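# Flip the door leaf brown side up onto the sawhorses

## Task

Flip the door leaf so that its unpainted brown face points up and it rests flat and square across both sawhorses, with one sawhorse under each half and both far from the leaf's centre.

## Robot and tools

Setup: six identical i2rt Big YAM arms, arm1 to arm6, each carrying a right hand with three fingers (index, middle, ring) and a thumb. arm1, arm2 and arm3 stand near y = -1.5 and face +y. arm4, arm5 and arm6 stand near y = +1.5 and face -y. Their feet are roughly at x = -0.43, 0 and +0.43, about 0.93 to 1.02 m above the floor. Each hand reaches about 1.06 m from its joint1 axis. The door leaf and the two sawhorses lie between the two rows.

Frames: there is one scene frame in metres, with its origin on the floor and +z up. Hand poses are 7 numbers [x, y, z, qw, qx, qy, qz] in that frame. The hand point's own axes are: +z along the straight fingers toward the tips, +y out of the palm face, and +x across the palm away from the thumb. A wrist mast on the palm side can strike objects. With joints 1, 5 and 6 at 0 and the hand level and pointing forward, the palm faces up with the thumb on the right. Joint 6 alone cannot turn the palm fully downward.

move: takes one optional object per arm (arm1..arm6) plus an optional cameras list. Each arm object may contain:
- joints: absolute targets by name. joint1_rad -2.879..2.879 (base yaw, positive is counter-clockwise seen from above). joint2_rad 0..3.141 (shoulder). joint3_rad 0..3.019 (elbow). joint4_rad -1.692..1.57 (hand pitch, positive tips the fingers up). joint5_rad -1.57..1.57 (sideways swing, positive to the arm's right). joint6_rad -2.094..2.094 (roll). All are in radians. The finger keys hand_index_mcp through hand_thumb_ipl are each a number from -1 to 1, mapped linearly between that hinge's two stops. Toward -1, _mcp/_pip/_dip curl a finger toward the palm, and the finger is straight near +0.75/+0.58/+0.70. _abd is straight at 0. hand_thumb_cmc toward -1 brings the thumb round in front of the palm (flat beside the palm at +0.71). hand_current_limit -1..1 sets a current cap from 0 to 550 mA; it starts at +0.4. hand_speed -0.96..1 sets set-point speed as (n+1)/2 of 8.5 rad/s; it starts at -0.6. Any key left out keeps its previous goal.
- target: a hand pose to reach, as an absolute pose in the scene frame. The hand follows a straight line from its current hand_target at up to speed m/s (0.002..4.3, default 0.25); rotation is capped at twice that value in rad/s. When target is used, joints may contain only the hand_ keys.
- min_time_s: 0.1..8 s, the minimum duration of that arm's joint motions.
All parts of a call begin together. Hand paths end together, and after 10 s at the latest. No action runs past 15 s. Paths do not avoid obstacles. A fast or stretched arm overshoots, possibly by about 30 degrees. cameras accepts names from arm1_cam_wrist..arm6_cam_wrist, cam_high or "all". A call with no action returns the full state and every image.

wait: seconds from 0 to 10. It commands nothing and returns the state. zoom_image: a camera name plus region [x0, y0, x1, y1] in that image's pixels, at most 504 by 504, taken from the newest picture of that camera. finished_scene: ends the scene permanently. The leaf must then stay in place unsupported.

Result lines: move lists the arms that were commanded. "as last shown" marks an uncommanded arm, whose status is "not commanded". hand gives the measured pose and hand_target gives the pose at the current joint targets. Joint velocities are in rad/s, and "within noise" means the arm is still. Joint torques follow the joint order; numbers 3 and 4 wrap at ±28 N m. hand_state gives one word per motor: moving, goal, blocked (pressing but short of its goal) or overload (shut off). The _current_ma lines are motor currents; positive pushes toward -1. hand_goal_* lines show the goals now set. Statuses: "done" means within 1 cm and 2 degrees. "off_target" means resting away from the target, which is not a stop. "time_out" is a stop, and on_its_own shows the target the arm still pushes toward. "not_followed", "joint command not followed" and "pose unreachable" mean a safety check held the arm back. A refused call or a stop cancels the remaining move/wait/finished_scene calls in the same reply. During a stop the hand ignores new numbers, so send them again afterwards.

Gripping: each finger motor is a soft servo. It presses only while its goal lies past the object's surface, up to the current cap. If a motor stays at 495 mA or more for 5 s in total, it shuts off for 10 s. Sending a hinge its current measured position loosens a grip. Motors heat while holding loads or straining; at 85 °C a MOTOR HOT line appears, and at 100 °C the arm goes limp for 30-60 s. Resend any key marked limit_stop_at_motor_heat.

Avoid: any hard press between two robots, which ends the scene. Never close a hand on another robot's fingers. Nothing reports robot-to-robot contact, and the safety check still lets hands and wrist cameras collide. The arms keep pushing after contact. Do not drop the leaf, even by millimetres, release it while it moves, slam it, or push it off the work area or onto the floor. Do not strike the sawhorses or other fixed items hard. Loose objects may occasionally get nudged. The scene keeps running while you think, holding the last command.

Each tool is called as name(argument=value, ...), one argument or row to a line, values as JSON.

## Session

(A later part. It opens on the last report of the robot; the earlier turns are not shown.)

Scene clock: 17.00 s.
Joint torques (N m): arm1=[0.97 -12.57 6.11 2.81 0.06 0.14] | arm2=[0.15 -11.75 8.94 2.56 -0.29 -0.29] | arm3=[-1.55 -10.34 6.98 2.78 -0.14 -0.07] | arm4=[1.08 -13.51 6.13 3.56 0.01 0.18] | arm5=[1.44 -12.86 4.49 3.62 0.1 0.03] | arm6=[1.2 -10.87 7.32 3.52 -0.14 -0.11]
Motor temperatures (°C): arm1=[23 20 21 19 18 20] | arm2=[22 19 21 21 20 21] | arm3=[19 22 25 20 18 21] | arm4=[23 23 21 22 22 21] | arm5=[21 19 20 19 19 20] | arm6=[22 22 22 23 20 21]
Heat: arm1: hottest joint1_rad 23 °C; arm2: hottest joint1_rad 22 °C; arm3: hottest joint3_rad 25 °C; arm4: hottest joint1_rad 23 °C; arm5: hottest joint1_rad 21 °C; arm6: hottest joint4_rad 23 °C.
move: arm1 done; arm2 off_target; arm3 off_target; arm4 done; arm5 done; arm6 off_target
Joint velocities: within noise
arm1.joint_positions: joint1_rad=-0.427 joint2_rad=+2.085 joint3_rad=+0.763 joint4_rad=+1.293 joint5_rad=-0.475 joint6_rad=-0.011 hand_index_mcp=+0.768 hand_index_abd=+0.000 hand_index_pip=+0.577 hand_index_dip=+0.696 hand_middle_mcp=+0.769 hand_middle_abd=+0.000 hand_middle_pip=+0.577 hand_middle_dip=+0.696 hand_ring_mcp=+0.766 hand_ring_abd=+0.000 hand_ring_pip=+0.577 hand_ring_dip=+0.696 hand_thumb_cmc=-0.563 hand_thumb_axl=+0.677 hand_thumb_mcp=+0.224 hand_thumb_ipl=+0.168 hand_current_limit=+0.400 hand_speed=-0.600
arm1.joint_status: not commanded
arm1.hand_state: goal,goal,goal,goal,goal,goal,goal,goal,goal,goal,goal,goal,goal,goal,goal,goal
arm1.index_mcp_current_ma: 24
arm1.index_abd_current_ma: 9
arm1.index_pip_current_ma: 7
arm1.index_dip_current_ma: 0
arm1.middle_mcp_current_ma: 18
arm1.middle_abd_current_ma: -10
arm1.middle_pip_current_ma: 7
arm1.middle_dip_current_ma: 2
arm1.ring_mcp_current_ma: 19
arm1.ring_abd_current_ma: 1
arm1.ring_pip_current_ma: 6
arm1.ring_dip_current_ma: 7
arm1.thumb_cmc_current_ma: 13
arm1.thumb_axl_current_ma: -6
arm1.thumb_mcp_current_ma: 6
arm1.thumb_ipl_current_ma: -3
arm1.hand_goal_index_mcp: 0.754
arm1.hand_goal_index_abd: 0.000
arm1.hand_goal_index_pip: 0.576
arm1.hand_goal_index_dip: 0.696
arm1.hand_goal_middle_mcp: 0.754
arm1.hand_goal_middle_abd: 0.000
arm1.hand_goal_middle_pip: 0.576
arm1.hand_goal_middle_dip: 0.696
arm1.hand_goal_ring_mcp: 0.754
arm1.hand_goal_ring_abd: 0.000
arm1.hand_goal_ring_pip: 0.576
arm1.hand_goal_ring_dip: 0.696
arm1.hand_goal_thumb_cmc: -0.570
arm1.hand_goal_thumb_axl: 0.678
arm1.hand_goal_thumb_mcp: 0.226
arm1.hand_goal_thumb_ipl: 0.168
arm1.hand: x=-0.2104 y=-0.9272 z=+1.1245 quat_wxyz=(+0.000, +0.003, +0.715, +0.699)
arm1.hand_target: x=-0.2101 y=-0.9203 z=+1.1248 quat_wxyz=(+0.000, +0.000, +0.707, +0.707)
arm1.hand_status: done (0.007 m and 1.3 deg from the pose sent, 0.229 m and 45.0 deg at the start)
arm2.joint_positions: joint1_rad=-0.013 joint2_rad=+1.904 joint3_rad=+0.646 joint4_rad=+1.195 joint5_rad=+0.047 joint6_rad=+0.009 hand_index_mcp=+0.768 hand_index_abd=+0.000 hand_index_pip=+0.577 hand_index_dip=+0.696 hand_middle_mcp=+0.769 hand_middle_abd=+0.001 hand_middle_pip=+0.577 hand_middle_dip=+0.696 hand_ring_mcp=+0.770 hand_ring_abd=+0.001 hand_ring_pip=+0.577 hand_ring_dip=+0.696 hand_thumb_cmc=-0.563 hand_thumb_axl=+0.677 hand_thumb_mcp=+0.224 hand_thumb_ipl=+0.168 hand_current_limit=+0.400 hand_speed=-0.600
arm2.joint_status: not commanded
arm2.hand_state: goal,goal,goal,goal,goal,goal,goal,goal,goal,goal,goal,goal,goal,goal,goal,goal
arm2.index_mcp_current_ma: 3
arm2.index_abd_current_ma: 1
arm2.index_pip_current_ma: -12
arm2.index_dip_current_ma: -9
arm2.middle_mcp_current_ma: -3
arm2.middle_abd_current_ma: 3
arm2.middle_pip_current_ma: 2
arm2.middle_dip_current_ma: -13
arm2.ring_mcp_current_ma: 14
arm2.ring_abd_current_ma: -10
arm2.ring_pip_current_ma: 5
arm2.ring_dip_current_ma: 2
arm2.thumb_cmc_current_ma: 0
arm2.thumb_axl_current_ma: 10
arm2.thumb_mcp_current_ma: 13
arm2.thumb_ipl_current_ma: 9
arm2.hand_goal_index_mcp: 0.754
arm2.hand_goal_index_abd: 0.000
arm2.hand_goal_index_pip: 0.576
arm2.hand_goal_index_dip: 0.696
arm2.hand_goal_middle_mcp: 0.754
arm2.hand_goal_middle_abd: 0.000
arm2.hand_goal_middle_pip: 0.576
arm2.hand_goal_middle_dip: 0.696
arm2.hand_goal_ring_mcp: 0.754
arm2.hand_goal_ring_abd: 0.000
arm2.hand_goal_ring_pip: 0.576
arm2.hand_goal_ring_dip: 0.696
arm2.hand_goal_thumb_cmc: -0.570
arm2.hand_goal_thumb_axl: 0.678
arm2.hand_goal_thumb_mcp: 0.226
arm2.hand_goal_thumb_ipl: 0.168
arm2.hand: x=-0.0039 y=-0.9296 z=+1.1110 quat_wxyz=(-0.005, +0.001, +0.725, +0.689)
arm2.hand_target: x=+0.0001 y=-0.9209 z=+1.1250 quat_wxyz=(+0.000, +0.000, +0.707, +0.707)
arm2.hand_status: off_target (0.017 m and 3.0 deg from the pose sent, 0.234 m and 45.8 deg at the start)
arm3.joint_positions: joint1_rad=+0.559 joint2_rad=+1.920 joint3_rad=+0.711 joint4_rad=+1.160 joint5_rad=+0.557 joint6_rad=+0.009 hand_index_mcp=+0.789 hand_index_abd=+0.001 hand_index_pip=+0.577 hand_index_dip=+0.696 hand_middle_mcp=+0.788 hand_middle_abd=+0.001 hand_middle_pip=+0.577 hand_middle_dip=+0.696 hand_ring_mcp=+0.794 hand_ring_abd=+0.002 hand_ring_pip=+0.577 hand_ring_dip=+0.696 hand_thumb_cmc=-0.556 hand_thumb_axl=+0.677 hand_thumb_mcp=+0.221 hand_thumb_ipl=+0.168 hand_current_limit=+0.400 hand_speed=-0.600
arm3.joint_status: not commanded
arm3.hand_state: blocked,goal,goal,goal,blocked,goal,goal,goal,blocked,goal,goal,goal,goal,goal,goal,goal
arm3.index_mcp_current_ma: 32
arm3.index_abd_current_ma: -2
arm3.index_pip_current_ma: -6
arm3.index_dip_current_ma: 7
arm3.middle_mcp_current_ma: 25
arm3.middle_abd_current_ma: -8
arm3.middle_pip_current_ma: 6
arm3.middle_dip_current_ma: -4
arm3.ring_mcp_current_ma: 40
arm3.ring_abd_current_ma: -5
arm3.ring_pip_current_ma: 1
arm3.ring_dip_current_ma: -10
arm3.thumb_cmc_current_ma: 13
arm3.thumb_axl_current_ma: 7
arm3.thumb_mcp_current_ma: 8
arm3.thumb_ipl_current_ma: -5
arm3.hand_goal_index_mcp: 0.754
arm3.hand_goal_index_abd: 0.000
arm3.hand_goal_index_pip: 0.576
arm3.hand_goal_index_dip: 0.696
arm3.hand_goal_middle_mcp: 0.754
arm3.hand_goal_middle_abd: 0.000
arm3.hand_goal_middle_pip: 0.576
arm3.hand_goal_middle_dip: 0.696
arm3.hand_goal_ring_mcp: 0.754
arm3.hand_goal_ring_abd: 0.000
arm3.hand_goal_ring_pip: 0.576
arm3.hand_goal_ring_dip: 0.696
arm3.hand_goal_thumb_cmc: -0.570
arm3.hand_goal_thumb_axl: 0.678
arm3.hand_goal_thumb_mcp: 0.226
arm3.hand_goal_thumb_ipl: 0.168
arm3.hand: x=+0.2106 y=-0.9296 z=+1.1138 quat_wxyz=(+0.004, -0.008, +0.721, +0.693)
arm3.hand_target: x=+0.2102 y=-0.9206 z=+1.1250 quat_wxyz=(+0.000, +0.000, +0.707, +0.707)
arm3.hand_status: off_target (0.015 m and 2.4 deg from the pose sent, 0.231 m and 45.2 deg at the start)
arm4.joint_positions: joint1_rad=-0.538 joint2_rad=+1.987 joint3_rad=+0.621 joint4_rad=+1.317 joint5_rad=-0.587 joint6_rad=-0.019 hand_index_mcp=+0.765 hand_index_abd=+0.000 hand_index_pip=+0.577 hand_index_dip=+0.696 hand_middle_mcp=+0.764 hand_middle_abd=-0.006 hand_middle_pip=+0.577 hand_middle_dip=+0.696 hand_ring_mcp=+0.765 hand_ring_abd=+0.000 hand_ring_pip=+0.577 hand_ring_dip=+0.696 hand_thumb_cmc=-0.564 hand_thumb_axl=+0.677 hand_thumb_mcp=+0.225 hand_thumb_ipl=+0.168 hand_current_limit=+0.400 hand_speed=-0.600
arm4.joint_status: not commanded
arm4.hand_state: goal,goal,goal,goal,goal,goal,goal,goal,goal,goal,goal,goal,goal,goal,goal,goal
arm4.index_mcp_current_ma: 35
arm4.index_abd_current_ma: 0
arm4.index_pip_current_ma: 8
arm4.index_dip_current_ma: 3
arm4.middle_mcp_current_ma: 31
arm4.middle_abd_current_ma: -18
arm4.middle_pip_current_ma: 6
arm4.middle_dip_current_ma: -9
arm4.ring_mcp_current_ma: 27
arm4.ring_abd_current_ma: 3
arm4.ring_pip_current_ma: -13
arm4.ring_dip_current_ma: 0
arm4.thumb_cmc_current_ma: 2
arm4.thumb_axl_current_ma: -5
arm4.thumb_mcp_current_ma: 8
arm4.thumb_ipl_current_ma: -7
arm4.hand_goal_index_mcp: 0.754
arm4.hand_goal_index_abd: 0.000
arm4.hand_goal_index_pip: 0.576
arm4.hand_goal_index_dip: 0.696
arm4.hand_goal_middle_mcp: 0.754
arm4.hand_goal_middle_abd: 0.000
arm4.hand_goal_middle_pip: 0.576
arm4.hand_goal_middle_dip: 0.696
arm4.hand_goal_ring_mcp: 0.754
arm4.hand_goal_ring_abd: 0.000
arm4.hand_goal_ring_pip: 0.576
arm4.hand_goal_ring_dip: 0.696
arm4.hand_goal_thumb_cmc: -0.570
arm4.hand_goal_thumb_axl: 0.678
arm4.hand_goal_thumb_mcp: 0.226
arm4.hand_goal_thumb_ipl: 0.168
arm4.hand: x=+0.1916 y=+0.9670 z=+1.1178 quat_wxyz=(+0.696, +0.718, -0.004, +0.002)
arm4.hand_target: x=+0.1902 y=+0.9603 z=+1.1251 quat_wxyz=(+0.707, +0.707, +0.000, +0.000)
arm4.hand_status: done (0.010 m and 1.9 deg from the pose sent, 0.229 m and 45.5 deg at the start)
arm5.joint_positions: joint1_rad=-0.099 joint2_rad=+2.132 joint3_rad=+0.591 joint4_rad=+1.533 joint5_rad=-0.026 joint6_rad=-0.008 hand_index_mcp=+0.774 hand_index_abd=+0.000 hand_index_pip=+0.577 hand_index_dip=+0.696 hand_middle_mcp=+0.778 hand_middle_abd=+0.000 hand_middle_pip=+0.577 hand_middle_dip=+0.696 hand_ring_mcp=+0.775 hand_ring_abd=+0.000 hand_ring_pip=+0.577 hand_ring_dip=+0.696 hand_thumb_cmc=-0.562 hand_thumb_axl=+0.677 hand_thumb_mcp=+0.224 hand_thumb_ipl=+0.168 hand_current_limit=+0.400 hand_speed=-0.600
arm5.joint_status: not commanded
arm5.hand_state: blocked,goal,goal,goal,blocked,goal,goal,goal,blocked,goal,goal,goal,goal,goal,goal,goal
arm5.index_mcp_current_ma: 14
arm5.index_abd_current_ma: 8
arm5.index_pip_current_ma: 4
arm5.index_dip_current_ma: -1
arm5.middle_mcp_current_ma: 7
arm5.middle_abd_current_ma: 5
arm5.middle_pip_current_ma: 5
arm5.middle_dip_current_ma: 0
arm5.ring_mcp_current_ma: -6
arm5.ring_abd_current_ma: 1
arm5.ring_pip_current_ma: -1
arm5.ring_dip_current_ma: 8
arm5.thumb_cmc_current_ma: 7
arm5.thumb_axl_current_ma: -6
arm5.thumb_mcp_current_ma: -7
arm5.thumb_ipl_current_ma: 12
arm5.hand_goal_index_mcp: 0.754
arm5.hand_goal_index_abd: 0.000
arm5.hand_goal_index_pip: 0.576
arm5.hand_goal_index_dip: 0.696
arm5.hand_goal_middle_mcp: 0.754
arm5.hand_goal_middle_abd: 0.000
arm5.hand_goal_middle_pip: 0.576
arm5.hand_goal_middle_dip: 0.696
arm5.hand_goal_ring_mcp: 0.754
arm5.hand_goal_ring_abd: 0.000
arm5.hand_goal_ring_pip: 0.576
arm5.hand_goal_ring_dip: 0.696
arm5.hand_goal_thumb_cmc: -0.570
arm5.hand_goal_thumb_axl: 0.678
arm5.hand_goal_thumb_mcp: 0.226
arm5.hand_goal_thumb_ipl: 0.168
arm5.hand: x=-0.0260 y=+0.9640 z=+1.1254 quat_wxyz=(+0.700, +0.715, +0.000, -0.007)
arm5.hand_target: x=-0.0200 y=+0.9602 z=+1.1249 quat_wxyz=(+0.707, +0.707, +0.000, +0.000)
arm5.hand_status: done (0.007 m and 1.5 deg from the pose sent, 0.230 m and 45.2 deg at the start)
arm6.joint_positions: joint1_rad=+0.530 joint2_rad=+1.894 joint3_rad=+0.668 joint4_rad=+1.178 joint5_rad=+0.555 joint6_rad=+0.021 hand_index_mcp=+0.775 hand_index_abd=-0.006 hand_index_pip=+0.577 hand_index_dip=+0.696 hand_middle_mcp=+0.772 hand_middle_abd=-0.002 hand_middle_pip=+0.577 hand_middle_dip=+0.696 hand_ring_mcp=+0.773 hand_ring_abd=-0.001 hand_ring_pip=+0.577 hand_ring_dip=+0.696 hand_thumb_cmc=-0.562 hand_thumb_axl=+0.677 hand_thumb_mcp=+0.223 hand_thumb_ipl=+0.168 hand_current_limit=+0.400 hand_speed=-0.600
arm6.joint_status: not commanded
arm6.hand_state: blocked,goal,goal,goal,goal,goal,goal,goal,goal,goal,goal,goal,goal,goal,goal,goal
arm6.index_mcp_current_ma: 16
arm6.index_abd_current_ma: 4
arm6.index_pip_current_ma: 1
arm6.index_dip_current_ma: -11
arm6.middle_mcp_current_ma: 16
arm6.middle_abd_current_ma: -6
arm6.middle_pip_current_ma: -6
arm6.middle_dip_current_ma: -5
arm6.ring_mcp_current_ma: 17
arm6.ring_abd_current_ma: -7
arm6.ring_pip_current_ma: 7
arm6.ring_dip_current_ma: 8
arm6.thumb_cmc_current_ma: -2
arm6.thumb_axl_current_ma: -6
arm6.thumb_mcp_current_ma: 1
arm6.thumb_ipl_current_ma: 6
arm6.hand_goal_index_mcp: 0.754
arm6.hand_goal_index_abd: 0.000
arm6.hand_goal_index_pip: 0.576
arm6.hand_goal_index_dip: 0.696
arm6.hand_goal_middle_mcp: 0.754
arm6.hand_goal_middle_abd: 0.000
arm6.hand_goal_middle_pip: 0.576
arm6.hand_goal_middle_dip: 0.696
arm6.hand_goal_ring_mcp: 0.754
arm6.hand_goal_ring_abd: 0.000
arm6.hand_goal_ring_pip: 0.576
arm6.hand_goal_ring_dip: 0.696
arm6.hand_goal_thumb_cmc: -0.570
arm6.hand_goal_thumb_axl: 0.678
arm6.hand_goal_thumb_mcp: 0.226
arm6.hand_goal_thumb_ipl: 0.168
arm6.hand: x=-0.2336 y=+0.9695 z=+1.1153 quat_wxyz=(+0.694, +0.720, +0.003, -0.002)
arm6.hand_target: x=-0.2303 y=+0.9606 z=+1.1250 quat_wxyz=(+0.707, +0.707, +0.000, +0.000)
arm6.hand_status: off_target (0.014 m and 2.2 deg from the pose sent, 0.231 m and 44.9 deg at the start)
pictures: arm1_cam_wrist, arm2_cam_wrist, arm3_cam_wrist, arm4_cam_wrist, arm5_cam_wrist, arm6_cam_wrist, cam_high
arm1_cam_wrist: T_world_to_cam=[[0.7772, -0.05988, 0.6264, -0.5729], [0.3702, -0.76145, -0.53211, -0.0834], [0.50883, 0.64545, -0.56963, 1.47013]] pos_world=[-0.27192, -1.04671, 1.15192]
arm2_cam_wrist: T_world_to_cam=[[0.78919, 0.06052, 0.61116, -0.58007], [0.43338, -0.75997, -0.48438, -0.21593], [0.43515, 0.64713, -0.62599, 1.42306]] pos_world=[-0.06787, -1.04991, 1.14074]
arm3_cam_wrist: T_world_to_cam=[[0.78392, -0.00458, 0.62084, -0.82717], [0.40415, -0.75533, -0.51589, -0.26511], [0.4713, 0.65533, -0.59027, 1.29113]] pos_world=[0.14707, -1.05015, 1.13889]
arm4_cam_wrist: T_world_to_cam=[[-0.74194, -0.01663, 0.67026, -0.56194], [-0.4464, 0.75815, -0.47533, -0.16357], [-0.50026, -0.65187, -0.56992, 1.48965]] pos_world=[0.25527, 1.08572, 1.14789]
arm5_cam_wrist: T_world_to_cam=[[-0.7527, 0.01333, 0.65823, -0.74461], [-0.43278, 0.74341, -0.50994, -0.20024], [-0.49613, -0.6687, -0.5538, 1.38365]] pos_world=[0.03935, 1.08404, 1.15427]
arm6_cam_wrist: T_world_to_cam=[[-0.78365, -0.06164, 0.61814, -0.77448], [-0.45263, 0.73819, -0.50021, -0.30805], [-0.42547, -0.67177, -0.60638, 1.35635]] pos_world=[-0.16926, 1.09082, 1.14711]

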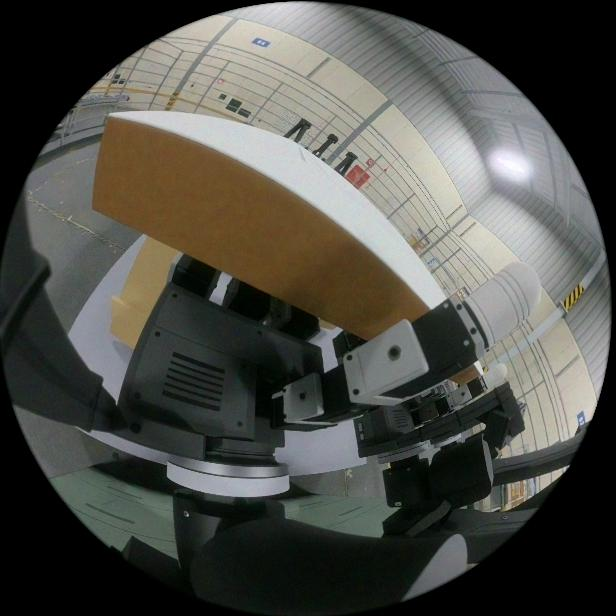

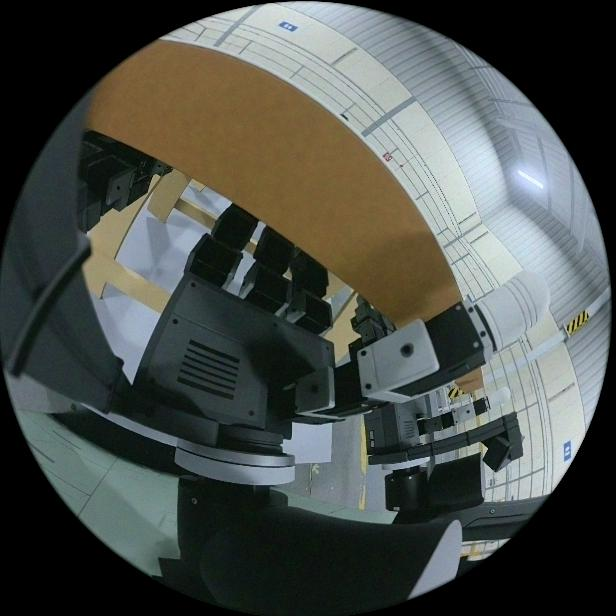

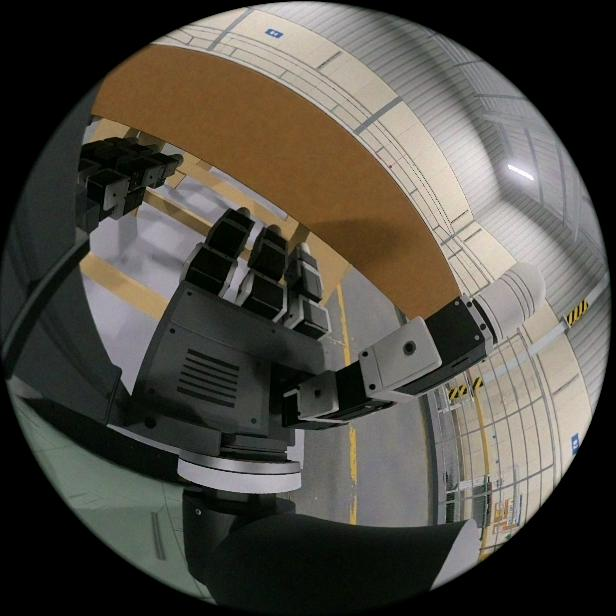

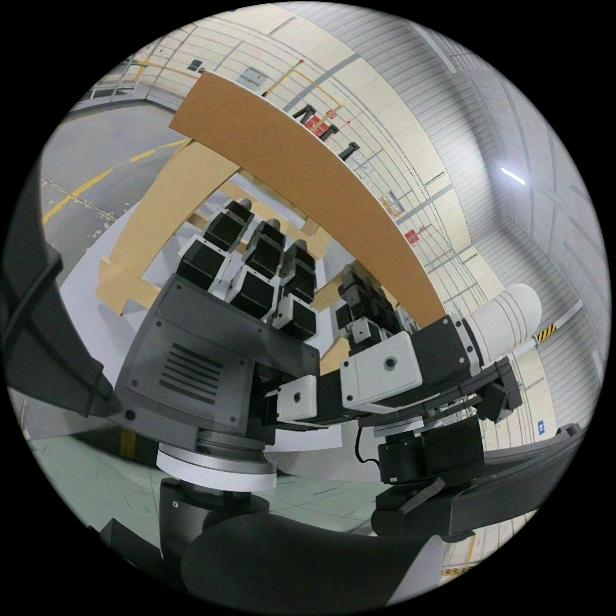

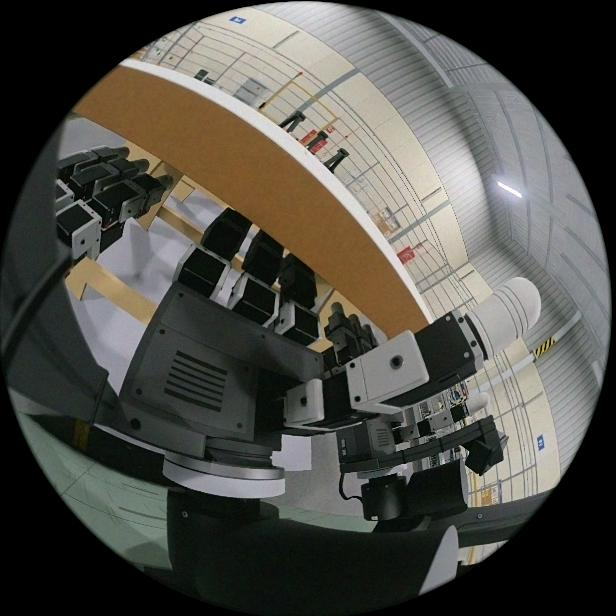

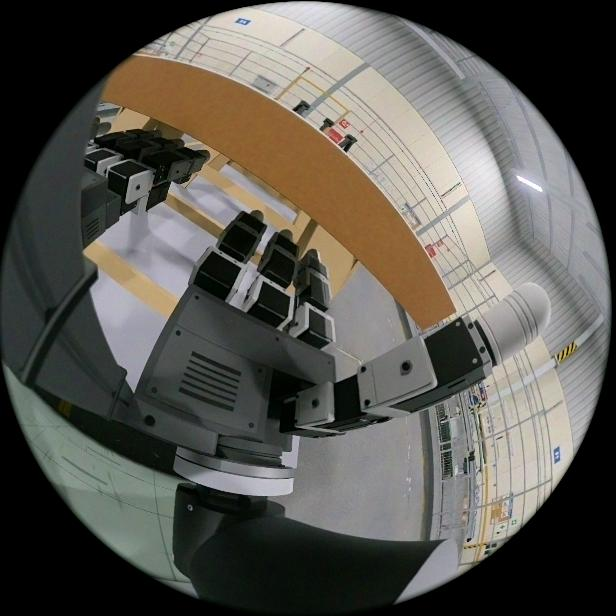

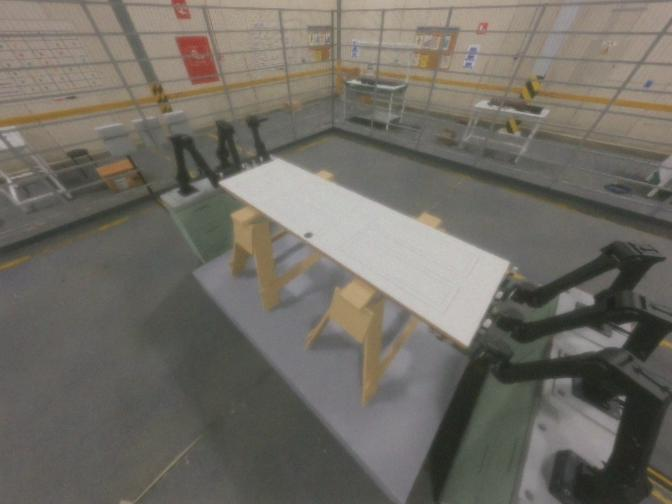

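move(
  arm1={"target": [-0.21, -0.92, 1.152, 0, 0, 0.6985, 0.7156], "speed": 0.15},
  arm2={"target": [0.004, -0.918, 1.159, 0, 0, 0.6881, 0.7256], "speed": 0.15},
  arm3={"target": [0.21, -0.918, 1.156, 0, 0, 0.6924, 0.7215], "speed": 0.15},
  arm4={"target": [0.19, 0.915, 1.152, 0.7193, 0.6947, 0, 0], "speed": 0.15},
  arm5={"target": [-0.015, 0.918, 1.147, 0.7163, 0.6978, 0, 0], "speed": 0.15},
  arm6={"target": [-0.227, 0.914, 1.156, 0.7205, 0.6935, 0, 0], "speed": 0.15},
  cameras=["arm3_cam_wrist", "arm6_cam_wrist"],
)

Scene clock: 18.87 s.
Joint torques (N m): arm1=[1.32 -13.98 5.93 1.8 0.09 0.14] | arm2=[0.21 -13.98 9.32 1.87 -0.31 -0.29] | arm3=[-1.67 -12.16 7.28 2.11 -0.18 -0.07] | arm4=[1.49 -16.38 7.41 2.04 0.05 0.19] | arm5=[1.38 -16.56 5.85 2.22 0.1 0.03] | arm6=[1.44 -12.45 8.68 2.19 -0.17 -0.11]
Motor temperatures (°C): arm1=[23 20 21 19 18 20] | arm2=[22 19 21 21 20 21] | arm3=[19 22 25 20 18 21] | arm4=[23 23 21 22 22 21] | arm5=[21 20 20 19 19 20] | arm6=[22 22 22 23 20 21]
Heat: arm1: hottest joint1_rad 23 °C; arm2: hottest joint1_rad 22 °C; arm3: hottest joint3_rad 25 °C; arm4: hottest joint1_rad 23 °C; arm5: hottest joint1_rad 21 °C; arm6: hottest joint4_rad 23 °C.
move: arm1 done; arm2 off_target; arm3 off_target; arm4 off_target; arm5 off_target; arm6 off_target
Joint velocities: within noise
arm1.joint_positions: joint1_rad=-0.427 joint2_rad=+2.044 joint3_rad=+0.763 joint4_rad=+1.293 joint5_rad=-0.473 joint6_rad=+0.002 hand_index_mcp=+0.769 hand_index_abd=+0.000 hand_index_pip=+0.577 hand_index_dip=+0.696 hand_middle_mcp=+0.770 hand_middle_abd=+0.000 hand_middle_pip=+0.577 hand_middle_dip=+0.696 hand_ring_mcp=+0.767 hand_ring_abd=+0.000 hand_ring_pip=+0.577 hand_ring_dip=+0.696 hand_thumb_cmc=-0.563 hand_thumb_axl=+0.677 hand_thumb_mcp=+0.224 hand_thumb_ipl=+0.168 hand_current_limit=+0.400 hand_speed=-0.600
arm1.joint_status: not commanded
arm1.hand_state: goal,goal,goal,goal,goal,goal,goal,goal,goal,goal,goal,goal,goal,goal,goal,goal
arm1.index_mcp_current_ma: 40
arm1.index_abd_current_ma: -7
arm1.index_pip_current_ma: 5
arm1.index_dip_current_ma: -1
arm1.middle_mcp_current_ma: 12
arm1.middle_abd_current_ma: 2
arm1.middle_pip_current_ma: 8
arm1.middle_dip_current_ma: 11
arm1.ring_mcp_current_ma: 18
arm1.ring_abd_current_ma: -11
arm1.ring_pip_current_ma: 8
arm1.ring_dip_current_ma: 8
arm1.thumb_cmc_current_ma: 24
arm1.thumb_axl_current_ma: -14
arm1.thumb_mcp_current_ma: -3
arm1.thumb_ipl_current_ma: 6
arm1.hand_goal_index_mcp: 0.754
arm1.hand_goal_index_abd: 0.000
arm1.hand_goal_index_pip: 0.576
arm1.hand_goal_index_dip: 0.696
arm1.hand_goal_middle_mcp: 0.754
arm1.hand_goal_middle_abd: 0.000
arm1.hand_goal_middle_pip: 0.576
arm1.hand_goal_middle_dip: 0.696
arm1.hand_goal_ring_mcp: 0.754
arm1.hand_goal_ring_abd: 0.000
arm1.hand_goal_ring_pip: 0.576
arm1.hand_goal_ring_dip: 0.696
arm1.hand_goal_thumb_cmc: -0.570
arm1.hand_goal_thumb_axl: 0.678
arm1.hand_goal_thumb_mcp: 0.226
arm1.hand_goal_thumb_ipl: 0.168
arm1.hand: x=-0.2092 y=-0.9279 z=+1.1477 quat_wxyz=(+0.003, +0.001, +0.702, +0.712)
arm1.hand_target: x=-0.2100 y=-0.9203 z=+1.1521 quat_wxyz=(+0.000, +0.000, +0.699, +0.716)
arm1.hand_status: done (0.009 m and 0.7 deg from the pose sent, 0.028 m and 2.7 deg at the start)
arm2.joint_positions: joint1_rad=-0.024 joint2_rad=+1.875 joint3_rad=+0.662 joint4_rad=+1.195 joint5_rad=+0.037 joint6_rad=+0.007 hand_index_mcp=+0.769 hand_index_abd=+0.000 hand_index_pip=+0.577 hand_index_dip=+0.696 hand_middle_mcp=+0.770 hand_middle_abd=+0.001 hand_middle_pip=+0.577 hand_middle_dip=+0.696 hand_ring_mcp=+0.772 hand_ring_abd=+0.001 hand_ring_pip=+0.577 hand_ring_dip=+0.696 hand_thumb_cmc=-0.563 hand_thumb_axl=+0.677 hand_thumb_mcp=+0.224 hand_thumb_ipl=+0.168 hand_current_limit=+0.400 hand_speed=-0.600
arm2.joint_status: not commanded
arm2.hand_state: goal,goal,goal,goal,goal,goal,goal,goal,goal,goal,goal,goal,goal,goal,goal,goal
arm2.index_mcp_current_ma: 8
arm2.index_abd_current_ma: -4
arm2.index_pip_current_ma: -8
arm2.index_dip_current_ma: -18
arm2.middle_mcp_current_ma: -10
arm2.middle_abd_current_ma: 5
arm2.middle_pip_current_ma: 11
arm2.middle_dip_current_ma: -13
arm2.ring_mcp_current_ma: 10
arm2.ring_abd_current_ma: -4
arm2.ring_pip_current_ma: 17
arm2.ring_dip_current_ma: 0
arm2.thumb_cmc_current_ma: 13
arm2.thumb_axl_current_ma: 6
arm2.thumb_mcp_current_ma: 7
arm2.thumb_ipl_current_ma: 10
arm2.hand_goal_index_mcp: 0.754
arm2.hand_goal_index_abd: 0.000
arm2.hand_goal_index_pip: 0.576
arm2.hand_goal_index_dip: 0.696
arm2.hand_goal_middle_mcp: 0.754
arm2.hand_goal_middle_abd: 0.000
arm2.hand_goal_middle_pip: 0.576
arm2.hand_goal_middle_dip: 0.696
arm2.hand_goal_ring_mcp: 0.754
arm2.hand_goal_ring_abd: 0.000
arm2.hand_goal_ring_pip: 0.576
arm2.hand_goal_ring_dip: 0.696
arm2.hand_goal_thumb_cmc: -0.570
arm2.hand_goal_thumb_axl: 0.678
arm2.hand_goal_thumb_mcp: 0.226
arm2.hand_goal_thumb_ipl: 0.168
arm2.hand: x=+0.0003 y=-0.9266 z=+1.1334 quat_wxyz=(-0.005, +0.001, +0.709, +0.705)
arm2.hand_target: x=+0.0040 y=-0.9193 z=+1.1589 quat_wxyz=(+0.000, +0.000, +0.688, +0.726)
arm2.hand_status: off_target (0.027 m and 3.4 deg from the pose sent, 0.050 m and 6.0 deg at the start)
arm3.joint_positions: joint1_rad=+0.553 joint2_rad=+1.894 joint3_rad=+0.721 joint4_rad=+1.160 joint5_rad=+0.550 joint6_rad=-0.017 hand_index_mcp=+0.790 hand_index_abd=+0.001 hand_index_pip=+0.577 hand_index_dip=+0.696 hand_middle_mcp=+0.790 hand_middle_abd=+0.001 hand_middle_pip=+0.577 hand_middle_dip=+0.696 hand_ring_mcp=+0.796 hand_ring_abd=+0.002 hand_ring_pip=+0.577 hand_ring_dip=+0.696 hand_thumb_cmc=-0.556 hand_thumb_axl=+0.677 hand_thumb_mcp=+0.221 hand_thumb_ipl=+0.168 hand_current_limit=+0.400 hand_speed=-0.600
arm3.joint_status: not commanded
arm3.hand_state: blocked,goal,goal,goal,blocked,goal,goal,goal,blocked,goal,goal,goal,goal,goal,goal,goal
arm3.index_mcp_current_ma: 26
arm3.index_abd_current_ma: 3
arm3.index_pip_current_ma: -3
arm3.index_dip_current_ma: 1
arm3.middle_mcp_current_ma: 24
arm3.middle_abd_current_ma: -9
arm3.middle_pip_current_ma: 3
arm3.middle_dip_current_ma: -5
arm3.ring_mcp_current_ma: 40
arm3.ring_abd_current_ma: -4
arm3.ring_pip_current_ma: 0
arm3.ring_dip_current_ma: -10
arm3.thumb_cmc_current_ma: 14
arm3.thumb_axl_current_ma: 7
arm3.thumb_mcp_current_ma: 7
arm3.thumb_ipl_current_ma: 0
arm3.hand_goal_index_mcp: 0.754
arm3.hand_goal_index_abd: 0.000
arm3.hand_goal_index_pip: 0.576
arm3.hand_goal_index_dip: 0.696
arm3.hand_goal_middle_mcp: 0.754
arm3.hand_goal_middle_abd: 0.000
arm3.hand_goal_middle_pip: 0.576
arm3.hand_goal_middle_dip: 0.696
arm3.hand_goal_ring_mcp: 0.754
arm3.hand_goal_ring_abd: 0.000
arm3.hand_goal_ring_pip: 0.576
arm3.hand_goal_ring_dip: 0.696
arm3.hand_goal_thumb_cmc: -0.570
arm3.hand_goal_thumb_axl: 0.678
arm3.hand_goal_thumb_mcp: 0.226
arm3.hand_goal_thumb_ipl: 0.168
arm3.hand: x=+0.2093 y=-0.9272 z=+1.1322 quat_wxyz=(+0.005, -0.011, +0.710, +0.704)
arm3.hand_target: x=+0.2106 y=-0.9190 z=+1.1560 quat_wxyz=(+0.000, +0.000, +0.692, +0.722)
arm3.hand_status: off_target (0.025 m and 3.1 deg from the pose sent, 0.044 m and 4.7 deg at the start)
arm4.joint_positions: joint1_rad=-0.476 joint2_rad=+1.987 joint3_rad=+0.725 joint4_rad=+1.265 joint5_rad=-0.526 joint6_rad=+0.002 hand_index_mcp=+0.766 hand_index_abd=-0.002 hand_index_pip=+0.577 hand_index_dip=+0.696 hand_middle_mcp=+0.766 hand_middle_abd=-0.006 hand_middle_pip=+0.577 hand_middle_dip=+0.696 hand_ring_mcp=+0.766 hand_ring_abd=-0.001 hand_ring_pip=+0.577 hand_ring_dip=+0.696 hand_thumb_cmc=-0.565 hand_thumb_axl=+0.677 hand_thumb_mcp=+0.225 hand_thumb_ipl=+0.168 hand_current_limit=+0.400 hand_speed=-0.600
arm4.joint_status: not commanded
arm4.hand_state: goal,goal,goal,goal,goal,goal,goal,goal,goal,goal,goal,goal,goal,goal,goal,goal
arm4.index_mcp_current_ma: 42
arm4.index_abd_current_ma: -5
arm4.index_pip_current_ma: 0
arm4.index_dip_current_ma: 1
arm4.middle_mcp_current_ma: 30
arm4.middle_abd_current_ma: -7
arm4.middle_pip_current_ma: 7
arm4.middle_dip_current_ma: -12
arm4.ring_mcp_current_ma: 29
arm4.ring_abd_current_ma: 1
arm4.ring_pip_current_ma: 2
arm4.ring_dip_current_ma: 1
arm4.thumb_cmc_current_ma: 13
arm4.thumb_axl_current_ma: -15
arm4.thumb_mcp_current_ma: 5
arm4.thumb_ipl_current_ma: -2
arm4.hand_goal_index_mcp: 0.754
arm4.hand_goal_index_abd: 0.000
arm4.hand_goal_index_pip: 0.576
arm4.hand_goal_index_dip: 0.696
arm4.hand_goal_middle_mcp: 0.754
arm4.hand_goal_middle_abd: 0.000
arm4.hand_goal_middle_pip: 0.576
arm4.hand_goal_middle_dip: 0.696
arm4.hand_goal_ring_mcp: 0.754
arm4.hand_goal_ring_abd: 0.000
arm4.hand_goal_ring_pip: 0.576
arm4.hand_goal_ring_dip: 0.696
arm4.hand_goal_thumb_cmc: -0.570
arm4.hand_goal_thumb_axl: 0.678
arm4.hand_goal_thumb_mcp: 0.226
arm4.hand_goal_thumb_ipl: 0.168
arm4.hand: x=+0.1937 y=+0.9245 z=+1.1398 quat_wxyz=(+0.711, +0.703, -0.001, +0.000)
arm4.hand_target: x=+0.1902 y=+0.9156 z=+1.1522 quat_wxyz=(+0.719, +0.695, +0.000, +0.000)
arm4.hand_status: off_target (0.016 m and 1.4 deg from the pose sent, 0.062 m and 3.9 deg at the start)
arm5.joint_positions: joint1_rad=-0.083 joint2_rad=+2.125 joint3_rad=+0.693 joint4_rad=+1.447 joint5_rad=-0.011 joint6_rad=-0.008 hand_index_mcp=+0.776 hand_index_abd=+0.000 hand_index_pip=+0.577 hand_index_dip=+0.696 hand_middle_mcp=+0.780 hand_middle_abd=+0.000 hand_middle_pip=+0.577 hand_middle_dip=+0.696 hand_ring_mcp=+0.777 hand_ring_abd=+0.000 hand_ring_pip=+0.577 hand_ring_dip=+0.696 hand_thumb_cmc=-0.565 hand_thumb_axl=+0.677 hand_thumb_mcp=+0.224 hand_thumb_ipl=+0.168 hand_current_limit=+0.400 hand_speed=-0.600
arm5.joint_status: not commanded
arm5.hand_state: blocked,goal,goal,goal,blocked,goal,goal,goal,blocked,goal,goal,goal,goal,goal,goal,goal
arm5.index_mcp_current_ma: 13
arm5.index_abd_current_ma: 7
arm5.index_pip_current_ma: 9
arm5.index_dip_current_ma: -3
arm5.middle_mcp_current_ma: 6
arm5.middle_abd_current_ma: 1
arm5.middle_pip_current_ma: 0
arm5.middle_dip_current_ma: -5
arm5.ring_mcp_current_ma: -1
arm5.ring_abd_current_ma: 4
arm5.ring_pip_current_ma: -2
arm5.ring_dip_current_ma: 5
arm5.thumb_cmc_current_ma: 9
arm5.thumb_axl_current_ma: -4
arm5.thumb_mcp_current_ma: -9
arm5.thumb_ipl_current_ma: 13
arm5.hand_goal_index_mcp: 0.754
arm5.hand_goal_index_abd: 0.000
arm5.hand_goal_index_pip: 0.576
arm5.hand_goal_index_dip: 0.696
arm5.hand_goal_middle_mcp: 0.754
arm5.hand_goal_middle_abd: 0.000
arm5.hand_goal_middle_pip: 0.576
arm5.hand_goal_middle_dip: 0.696
arm5.hand_goal_ring_mcp: 0.754
arm5.hand_goal_ring_abd: 0.000
arm5.hand_goal_ring_pip: 0.576
arm5.hand_goal_ring_dip: 0.696
arm5.hand_goal_thumb_cmc: -0.570
arm5.hand_goal_thumb_axl: 0.678
arm5.hand_goal_thumb_mcp: 0.226
arm5.hand_goal_thumb_ipl: 0.168
arm5.hand: x=-0.0210 y=+0.9262 z=+1.1355 quat_wxyz=(+0.707, +0.707, +0.000, -0.007)
arm5.hand_target: x=-0.0148 y=+0.9184 z=+1.1472 quat_wxyz=(+0.716, +0.698, +0.000, +0.000)
arm5.hand_status: off_target (0.015 m and 1.7 deg from the pose sent, 0.052 m and 2.8 deg at the start)
arm6.joint_positions: joint1_rad=+0.480 joint2_rad=+1.894 joint3_rad=+0.791 joint4_rad=+1.122 joint5_rad=+0.505 joint6_rad=+0.000 hand_index_mcp=+0.777 hand_index_abd=-0.006 hand_index_pip=+0.577 hand_index_dip=+0.696 hand_middle_mcp=+0.774 hand_middle_abd=-0.002 hand_middle_pip=+0.577 hand_middle_dip=+0.696 hand_ring_mcp=+0.775 hand_ring_abd=-0.001 hand_ring_pip=+0.577 hand_ring_dip=+0.696 hand_thumb_cmc=-0.562 hand_thumb_axl=+0.677 hand_thumb_mcp=+0.223 hand_thumb_ipl=+0.168 hand_current_limit=+0.400 hand_speed=-0.600
arm6.joint_status: not commanded
arm6.hand_state: blocked,goal,goal,goal,goal,goal,goal,goal,blocked,goal,goal,goal,goal,goal,goal,goal
arm6.index_mcp_current_ma: 19
arm6.index_abd_current_ma: -3
arm6.index_pip_current_ma: 6
arm6.index_dip_current_ma: -10
arm6.middle_mcp_current_ma: 16
arm6.middle_abd_current_ma: -6
arm6.middle_pip_current_ma: -7
arm6.middle_dip_current_ma: -1
arm6.ring_mcp_current_ma: 17
arm6.ring_abd_current_ma: -5
arm6.ring_pip_current_ma: 2
arm6.ring_dip_current_ma: 7
arm6.thumb_cmc_current_ma: 2
arm6.thumb_axl_current_ma: -12
arm6.thumb_mcp_current_ma: -6
arm6.thumb_ipl_current_ma: 4
arm6.hand_goal_index_mcp: 0.754
arm6.hand_goal_index_abd: 0.000
arm6.hand_goal_index_pip: 0.576
arm6.hand_goal_index_dip: 0.696
arm6.hand_goal_middle_mcp: 0.754
arm6.hand_goal_middle_abd: 0.000
arm6.hand_goal_middle_pip: 0.576
arm6.hand_goal_middle_dip: 0.696
arm6.hand_goal_ring_mcp: 0.754
arm6.hand_goal_ring_abd: 0.000
arm6.hand_goal_ring_pip: 0.576
arm6.hand_goal_ring_dip: 0.696
arm6.hand_goal_thumb_cmc: -0.570
arm6.hand_goal_thumb_axl: 0.678
arm6.hand_goal_thumb_mcp: 0.226
arm6.hand_goal_thumb_ipl: 0.168
arm6.hand: x=-0.2314 y=+0.9263 z=+1.1485 quat_wxyz=(+0.714, +0.700, -0.001, +0.003)
arm6.hand_target: x=-0.2273 y=+0.9147 z=+1.1559 quat_wxyz=(+0.720, +0.694, +0.000, +0.000)
arm6.hand_status: off_target (0.015 m and 1.1 deg from the pose sent, 0.069 m and 4.3 deg at the start)
arm3_cam_wrist: T_world_to_cam=[[0.78029, -0.0222, 0.62502, -0.85783], [0.40891, -0.73806, -0.53671, -0.21472], [0.47322, 0.67436, -0.56683, 1.29174]] pos_world=[0.14588, -1.04863, 1.15312]
arm6_cam_wrist: T_world_to_cam=[[-0.79158, -0.02712, 0.61046, -0.82094], [-0.44622, 0.70816, -0.54717, -0.17531], [-0.41747, -0.70553, -0.57267, 1.34286]] pos_world=[-0.16748, 1.04931, 1.17424]

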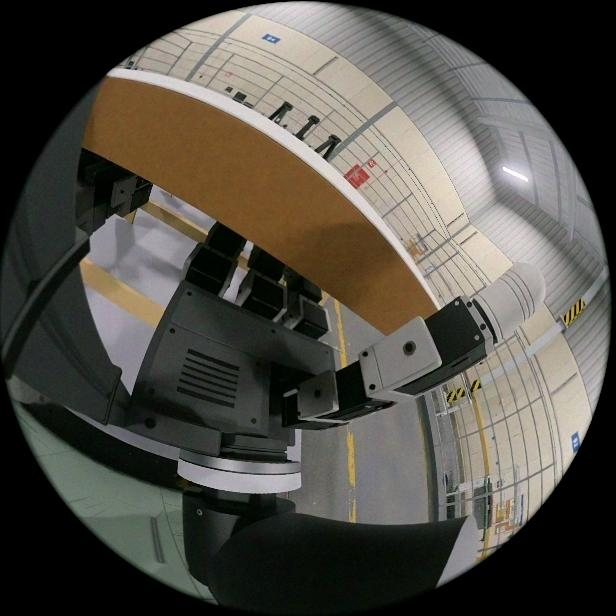

